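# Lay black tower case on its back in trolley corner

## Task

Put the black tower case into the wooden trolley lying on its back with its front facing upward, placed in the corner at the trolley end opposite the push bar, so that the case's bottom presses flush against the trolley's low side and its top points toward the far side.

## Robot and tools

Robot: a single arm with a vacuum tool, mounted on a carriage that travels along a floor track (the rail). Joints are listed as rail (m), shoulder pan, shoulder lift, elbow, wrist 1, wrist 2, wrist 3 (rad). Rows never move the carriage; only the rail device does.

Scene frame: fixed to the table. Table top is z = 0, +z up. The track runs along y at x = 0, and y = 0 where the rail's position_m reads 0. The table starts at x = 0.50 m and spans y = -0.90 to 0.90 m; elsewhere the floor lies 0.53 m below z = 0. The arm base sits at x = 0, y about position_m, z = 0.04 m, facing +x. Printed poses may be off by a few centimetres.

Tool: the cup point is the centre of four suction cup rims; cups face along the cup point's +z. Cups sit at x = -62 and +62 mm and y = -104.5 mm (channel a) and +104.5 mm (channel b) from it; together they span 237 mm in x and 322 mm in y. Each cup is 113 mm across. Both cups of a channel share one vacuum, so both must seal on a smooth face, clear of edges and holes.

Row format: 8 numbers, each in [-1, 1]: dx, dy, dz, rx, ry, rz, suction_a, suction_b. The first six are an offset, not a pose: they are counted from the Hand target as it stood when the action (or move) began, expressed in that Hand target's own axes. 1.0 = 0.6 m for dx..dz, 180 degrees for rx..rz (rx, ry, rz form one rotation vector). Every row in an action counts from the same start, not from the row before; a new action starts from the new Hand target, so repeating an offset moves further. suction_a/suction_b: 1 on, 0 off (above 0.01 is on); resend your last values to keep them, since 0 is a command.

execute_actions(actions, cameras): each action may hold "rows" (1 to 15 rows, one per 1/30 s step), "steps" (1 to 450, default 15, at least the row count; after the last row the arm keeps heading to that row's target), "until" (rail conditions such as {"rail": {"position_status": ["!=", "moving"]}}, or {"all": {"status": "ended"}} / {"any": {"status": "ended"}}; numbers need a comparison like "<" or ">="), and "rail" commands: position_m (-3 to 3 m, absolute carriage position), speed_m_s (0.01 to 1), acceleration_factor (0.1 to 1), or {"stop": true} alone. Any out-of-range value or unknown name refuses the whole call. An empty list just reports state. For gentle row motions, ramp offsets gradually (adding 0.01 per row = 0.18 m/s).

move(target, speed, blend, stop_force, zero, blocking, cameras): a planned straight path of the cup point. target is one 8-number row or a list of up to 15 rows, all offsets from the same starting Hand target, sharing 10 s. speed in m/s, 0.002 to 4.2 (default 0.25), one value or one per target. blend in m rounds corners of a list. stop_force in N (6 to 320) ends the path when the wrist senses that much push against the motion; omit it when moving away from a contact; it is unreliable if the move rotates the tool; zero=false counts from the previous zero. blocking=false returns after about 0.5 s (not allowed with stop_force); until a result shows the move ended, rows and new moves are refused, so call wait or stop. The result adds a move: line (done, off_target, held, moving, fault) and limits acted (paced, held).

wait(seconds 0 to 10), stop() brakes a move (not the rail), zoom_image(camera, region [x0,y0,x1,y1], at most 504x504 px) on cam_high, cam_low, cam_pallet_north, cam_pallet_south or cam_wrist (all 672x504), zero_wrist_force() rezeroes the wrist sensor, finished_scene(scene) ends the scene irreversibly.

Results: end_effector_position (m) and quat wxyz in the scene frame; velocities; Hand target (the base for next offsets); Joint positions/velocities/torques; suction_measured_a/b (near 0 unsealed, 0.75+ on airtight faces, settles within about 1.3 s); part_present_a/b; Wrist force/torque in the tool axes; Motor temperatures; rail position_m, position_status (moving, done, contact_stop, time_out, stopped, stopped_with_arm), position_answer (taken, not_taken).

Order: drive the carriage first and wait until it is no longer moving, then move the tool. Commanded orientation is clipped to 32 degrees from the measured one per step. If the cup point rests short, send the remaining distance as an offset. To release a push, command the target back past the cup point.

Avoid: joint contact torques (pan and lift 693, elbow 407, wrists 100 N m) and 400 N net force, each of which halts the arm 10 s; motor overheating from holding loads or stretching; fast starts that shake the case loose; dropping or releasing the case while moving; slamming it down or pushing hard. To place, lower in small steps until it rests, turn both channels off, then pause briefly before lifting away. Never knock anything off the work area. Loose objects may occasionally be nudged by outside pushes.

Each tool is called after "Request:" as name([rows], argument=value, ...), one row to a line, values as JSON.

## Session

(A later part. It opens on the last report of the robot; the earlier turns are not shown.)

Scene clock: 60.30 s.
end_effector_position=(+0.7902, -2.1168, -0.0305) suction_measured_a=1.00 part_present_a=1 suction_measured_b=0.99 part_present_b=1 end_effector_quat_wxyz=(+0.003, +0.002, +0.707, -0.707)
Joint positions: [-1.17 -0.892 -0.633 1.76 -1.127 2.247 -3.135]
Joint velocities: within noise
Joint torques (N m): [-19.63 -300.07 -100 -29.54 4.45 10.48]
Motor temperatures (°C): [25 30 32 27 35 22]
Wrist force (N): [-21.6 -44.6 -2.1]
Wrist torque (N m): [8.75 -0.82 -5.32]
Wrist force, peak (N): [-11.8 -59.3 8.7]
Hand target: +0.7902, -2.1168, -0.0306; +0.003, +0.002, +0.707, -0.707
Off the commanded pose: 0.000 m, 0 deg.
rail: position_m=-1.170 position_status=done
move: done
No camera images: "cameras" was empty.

Request:
move(target=[0,0.0005,0,0,0,-0.001,1,1], speed=0.01, cameras=[])

Scene clock: 62.10 s.
end_effector_position=(+0.7902, -2.1168, -0.0308) suction_measured_a=1.00 part_present_a=1 suction_measured_b=0.99 part_present_b=1 end_effector_quat_wxyz=(+0.002, +0.001, +0.707, -0.707)
Joint positions: [-1.17 -0.892 -0.633 1.759 -1.127 2.247 -3.138]
Joint velocities: within noise
Joint torques (N m): [-28.06 -290.18 -96.34 -25.64 5.5 -4.5]
Motor temperatures (°C): [25 30 32 27 35 22]
Wrist force (N): [-16.8 -50.8 -5.7]
Wrist torque (N m): [9.50 -0.95 -0.60]
Wrist force, peak (N): [-16.8 -50.8 -5.7]
Hand target: +0.7902, -2.1168, -0.0309; +0.002, +0.001, +0.707, -0.707
Off the commanded pose: 0.000 m, 0 deg.
rail: position_m=-1.170 position_status=done
move: done
No camera images: "cameras" was empty.

Request:
move(target=[0,0.001,0,0,0,0,1,1], speed=0.01, cameras=[])

Scene clock: 62.97 s.
end_effector_position=(+0.7902, -2.1169, -0.0313) suction_measured_a=1.00 part_present_a=1 suction_measured_b=0.99 part_present_b=1 end_effector_quat_wxyz=(+0.002, +0.001, +0.707, -0.707)
Joint positions: [-1.17 -0.892 -0.633 1.759 -1.127 2.247 -3.138]
Joint velocities: within noise
Joint torques (N m): [-29.98 -242.29 -83.44 -16.32 5.79 -6.6]
Motor temperatures (°C): [25 30 32 27 35 22]
Wrist force (N): [-3.1 -91.7 -15.8]
Wrist torque (N m): [9.36 -1.04 2.01]
Wrist force, peak (N): [-3.1 -91.7 -15.8]
Hand target: +0.7902, -2.1168, -0.0315; +0.002, +0.001, +0.707, -0.707
Off the commanded pose: 0.000 m, 0 deg.
rail: position_m=-1.170 position_status=done
move: done
No camera images: "cameras" was empty.

Request:
execute_actions([
  {"rows":[[0,0.0003,-0.004,0,0,0,1,1],[0,0.0003,-0.009,0,0,0,1,1],[0,0.0003,-0.015,0,0,0,0,0],[0,0.0003,-0.021,0,0,0,0,0],[0,0.0003,-0.027,0,0,0,0,0],[0,0.0003,-0.032,0,0,0,0,0],[0,0.0003,-0.036,0,0,0,0,0],[0,0.0003,-0.039,0,0,0,0,0],[0,0.0003,-0.041,0,0,0,0,0],[0,0.0003,-0.042,0,0,0,0,0]],"steps":12},
], cameras=["cam_pallet_north"])

Request:
move(target=[0,0,-0.2,0,0,0,0,0], speed=0.2, cameras=["cam_pallet_north", "cam_wrist", "cam_high"])

Scene clock: 64.03 s.
end_effector_position=(+0.7901, -2.0921, -0.0318) suction_measured_a=0.01 part_present_a=0 suction_measured_b=0.00 part_present_b=0 end_effector_quat_wxyz=(+0.002, +0.001, +0.707, -0.707)
Joint positions: [-1.17 -0.876 -0.64 1.785 -1.145 2.263 -3.138]
Joint velocities: within noise
Joint torques (N m): [24.44 -279.15 -35.73 -8.74 6.18 0.9]
Motor temperatures (°C): [25 30 32 27 35 22]
Wrist force (N): [10.4 -6.7 0.0]
Wrist torque (N m): [-0.82 -1.97 -0.59]
Wrist force, peak (N): [1.0 -103.6 -20.9]
Hand target: +0.7901, -2.0916, -0.0317; +0.002, +0.001, +0.707, -0.707
Off the commanded pose: 0.000 m, 0 deg.
rail: position_m=-1.170 position_status=done
Images, in order (width x height): cam_pallet_north 672x504.

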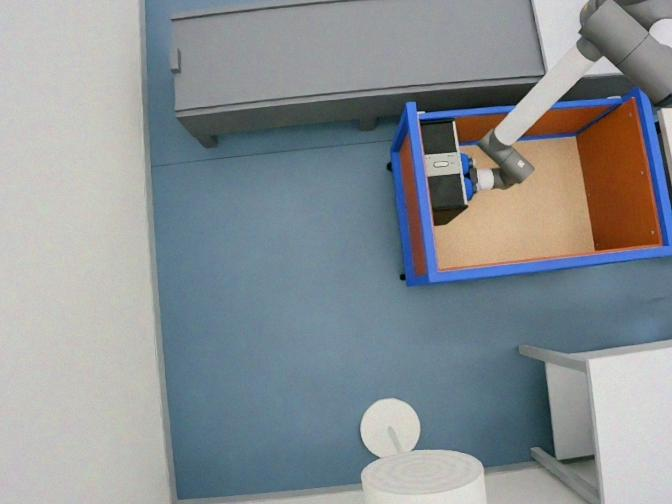

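Scene clock: 65.27 s.
end_effector_position=(+0.7899, -1.9720, -0.0317) suction_measured_a=0.01 part_present_a=0 suction_measured_b=0.00 part_present_b=0 end_effector_quat_wxyz=(+0.002, +0.001, +0.707, -0.707)
Joint positions: [-1.17 -0.792 -0.673 1.9 -1.227 2.347 -3.138]
Joint velocities: within noise
Joint torques (N m): [19.57 -267.36 -28.67 -7.79 6.13 -4.95]
Motor temperatures (°C): [25 30 32 27 35 22]
Wrist force (N): [10.0 -6.9 0.0]
Wrist torque (N m): [-0.85 -1.93 -0.59]
Wrist force, peak (N): [10.9 -6.9 2.2]
Hand target: +0.7899, -1.9716, -0.0317; +0.002, +0.001, +0.707, -0.707
Off the commanded pose: 0.000 m, 0 deg.
rail: position_m=-1.170 position_status=done
move: done
Images, in order (width x height): cam_high 672x504, cam_pallet_north 672x504, cam_wrist 672x504.

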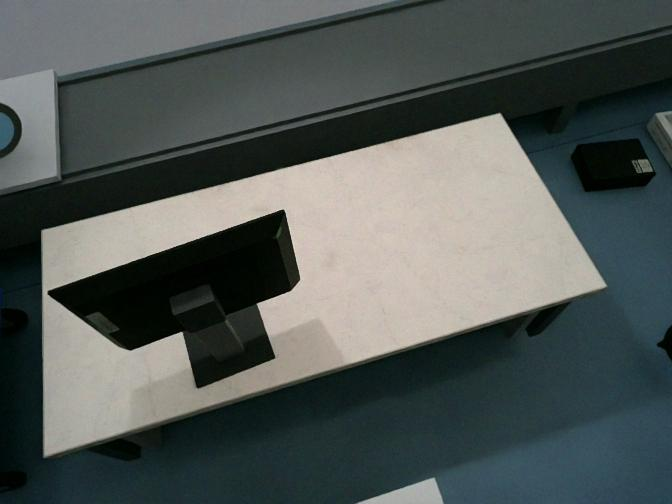

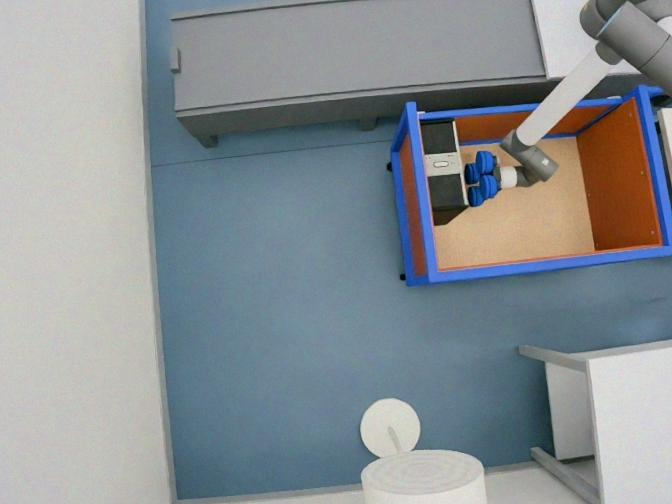

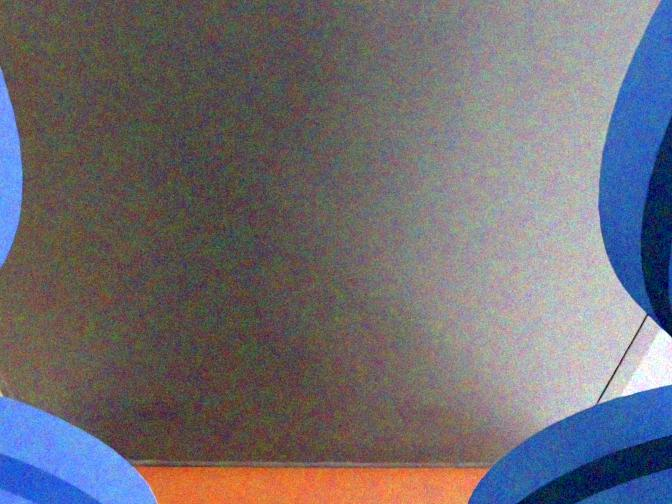

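Request:
zoom_image(camera="cam_pallet_north", region=[390, 90, 490, 190])

Request:
zoom_image(camera="cam_wrist", region=[100, 380, 600, 504])

Request:
zoom_image(camera="cam_pallet_north", region=[390, 90, 560, 290])

Scaled by 5.040.

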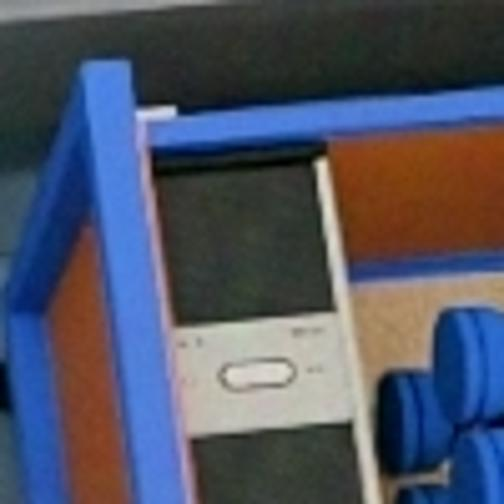

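Scaled by 1.008.

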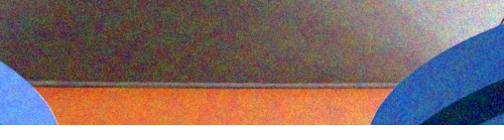

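Scaled by 2.520.

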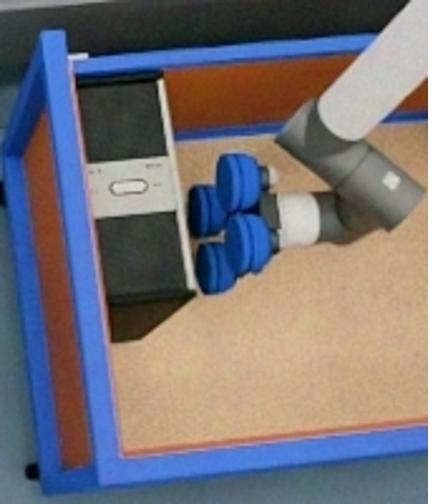

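Request:
finished_scene(scene=2)

The scene is finished: the task was done.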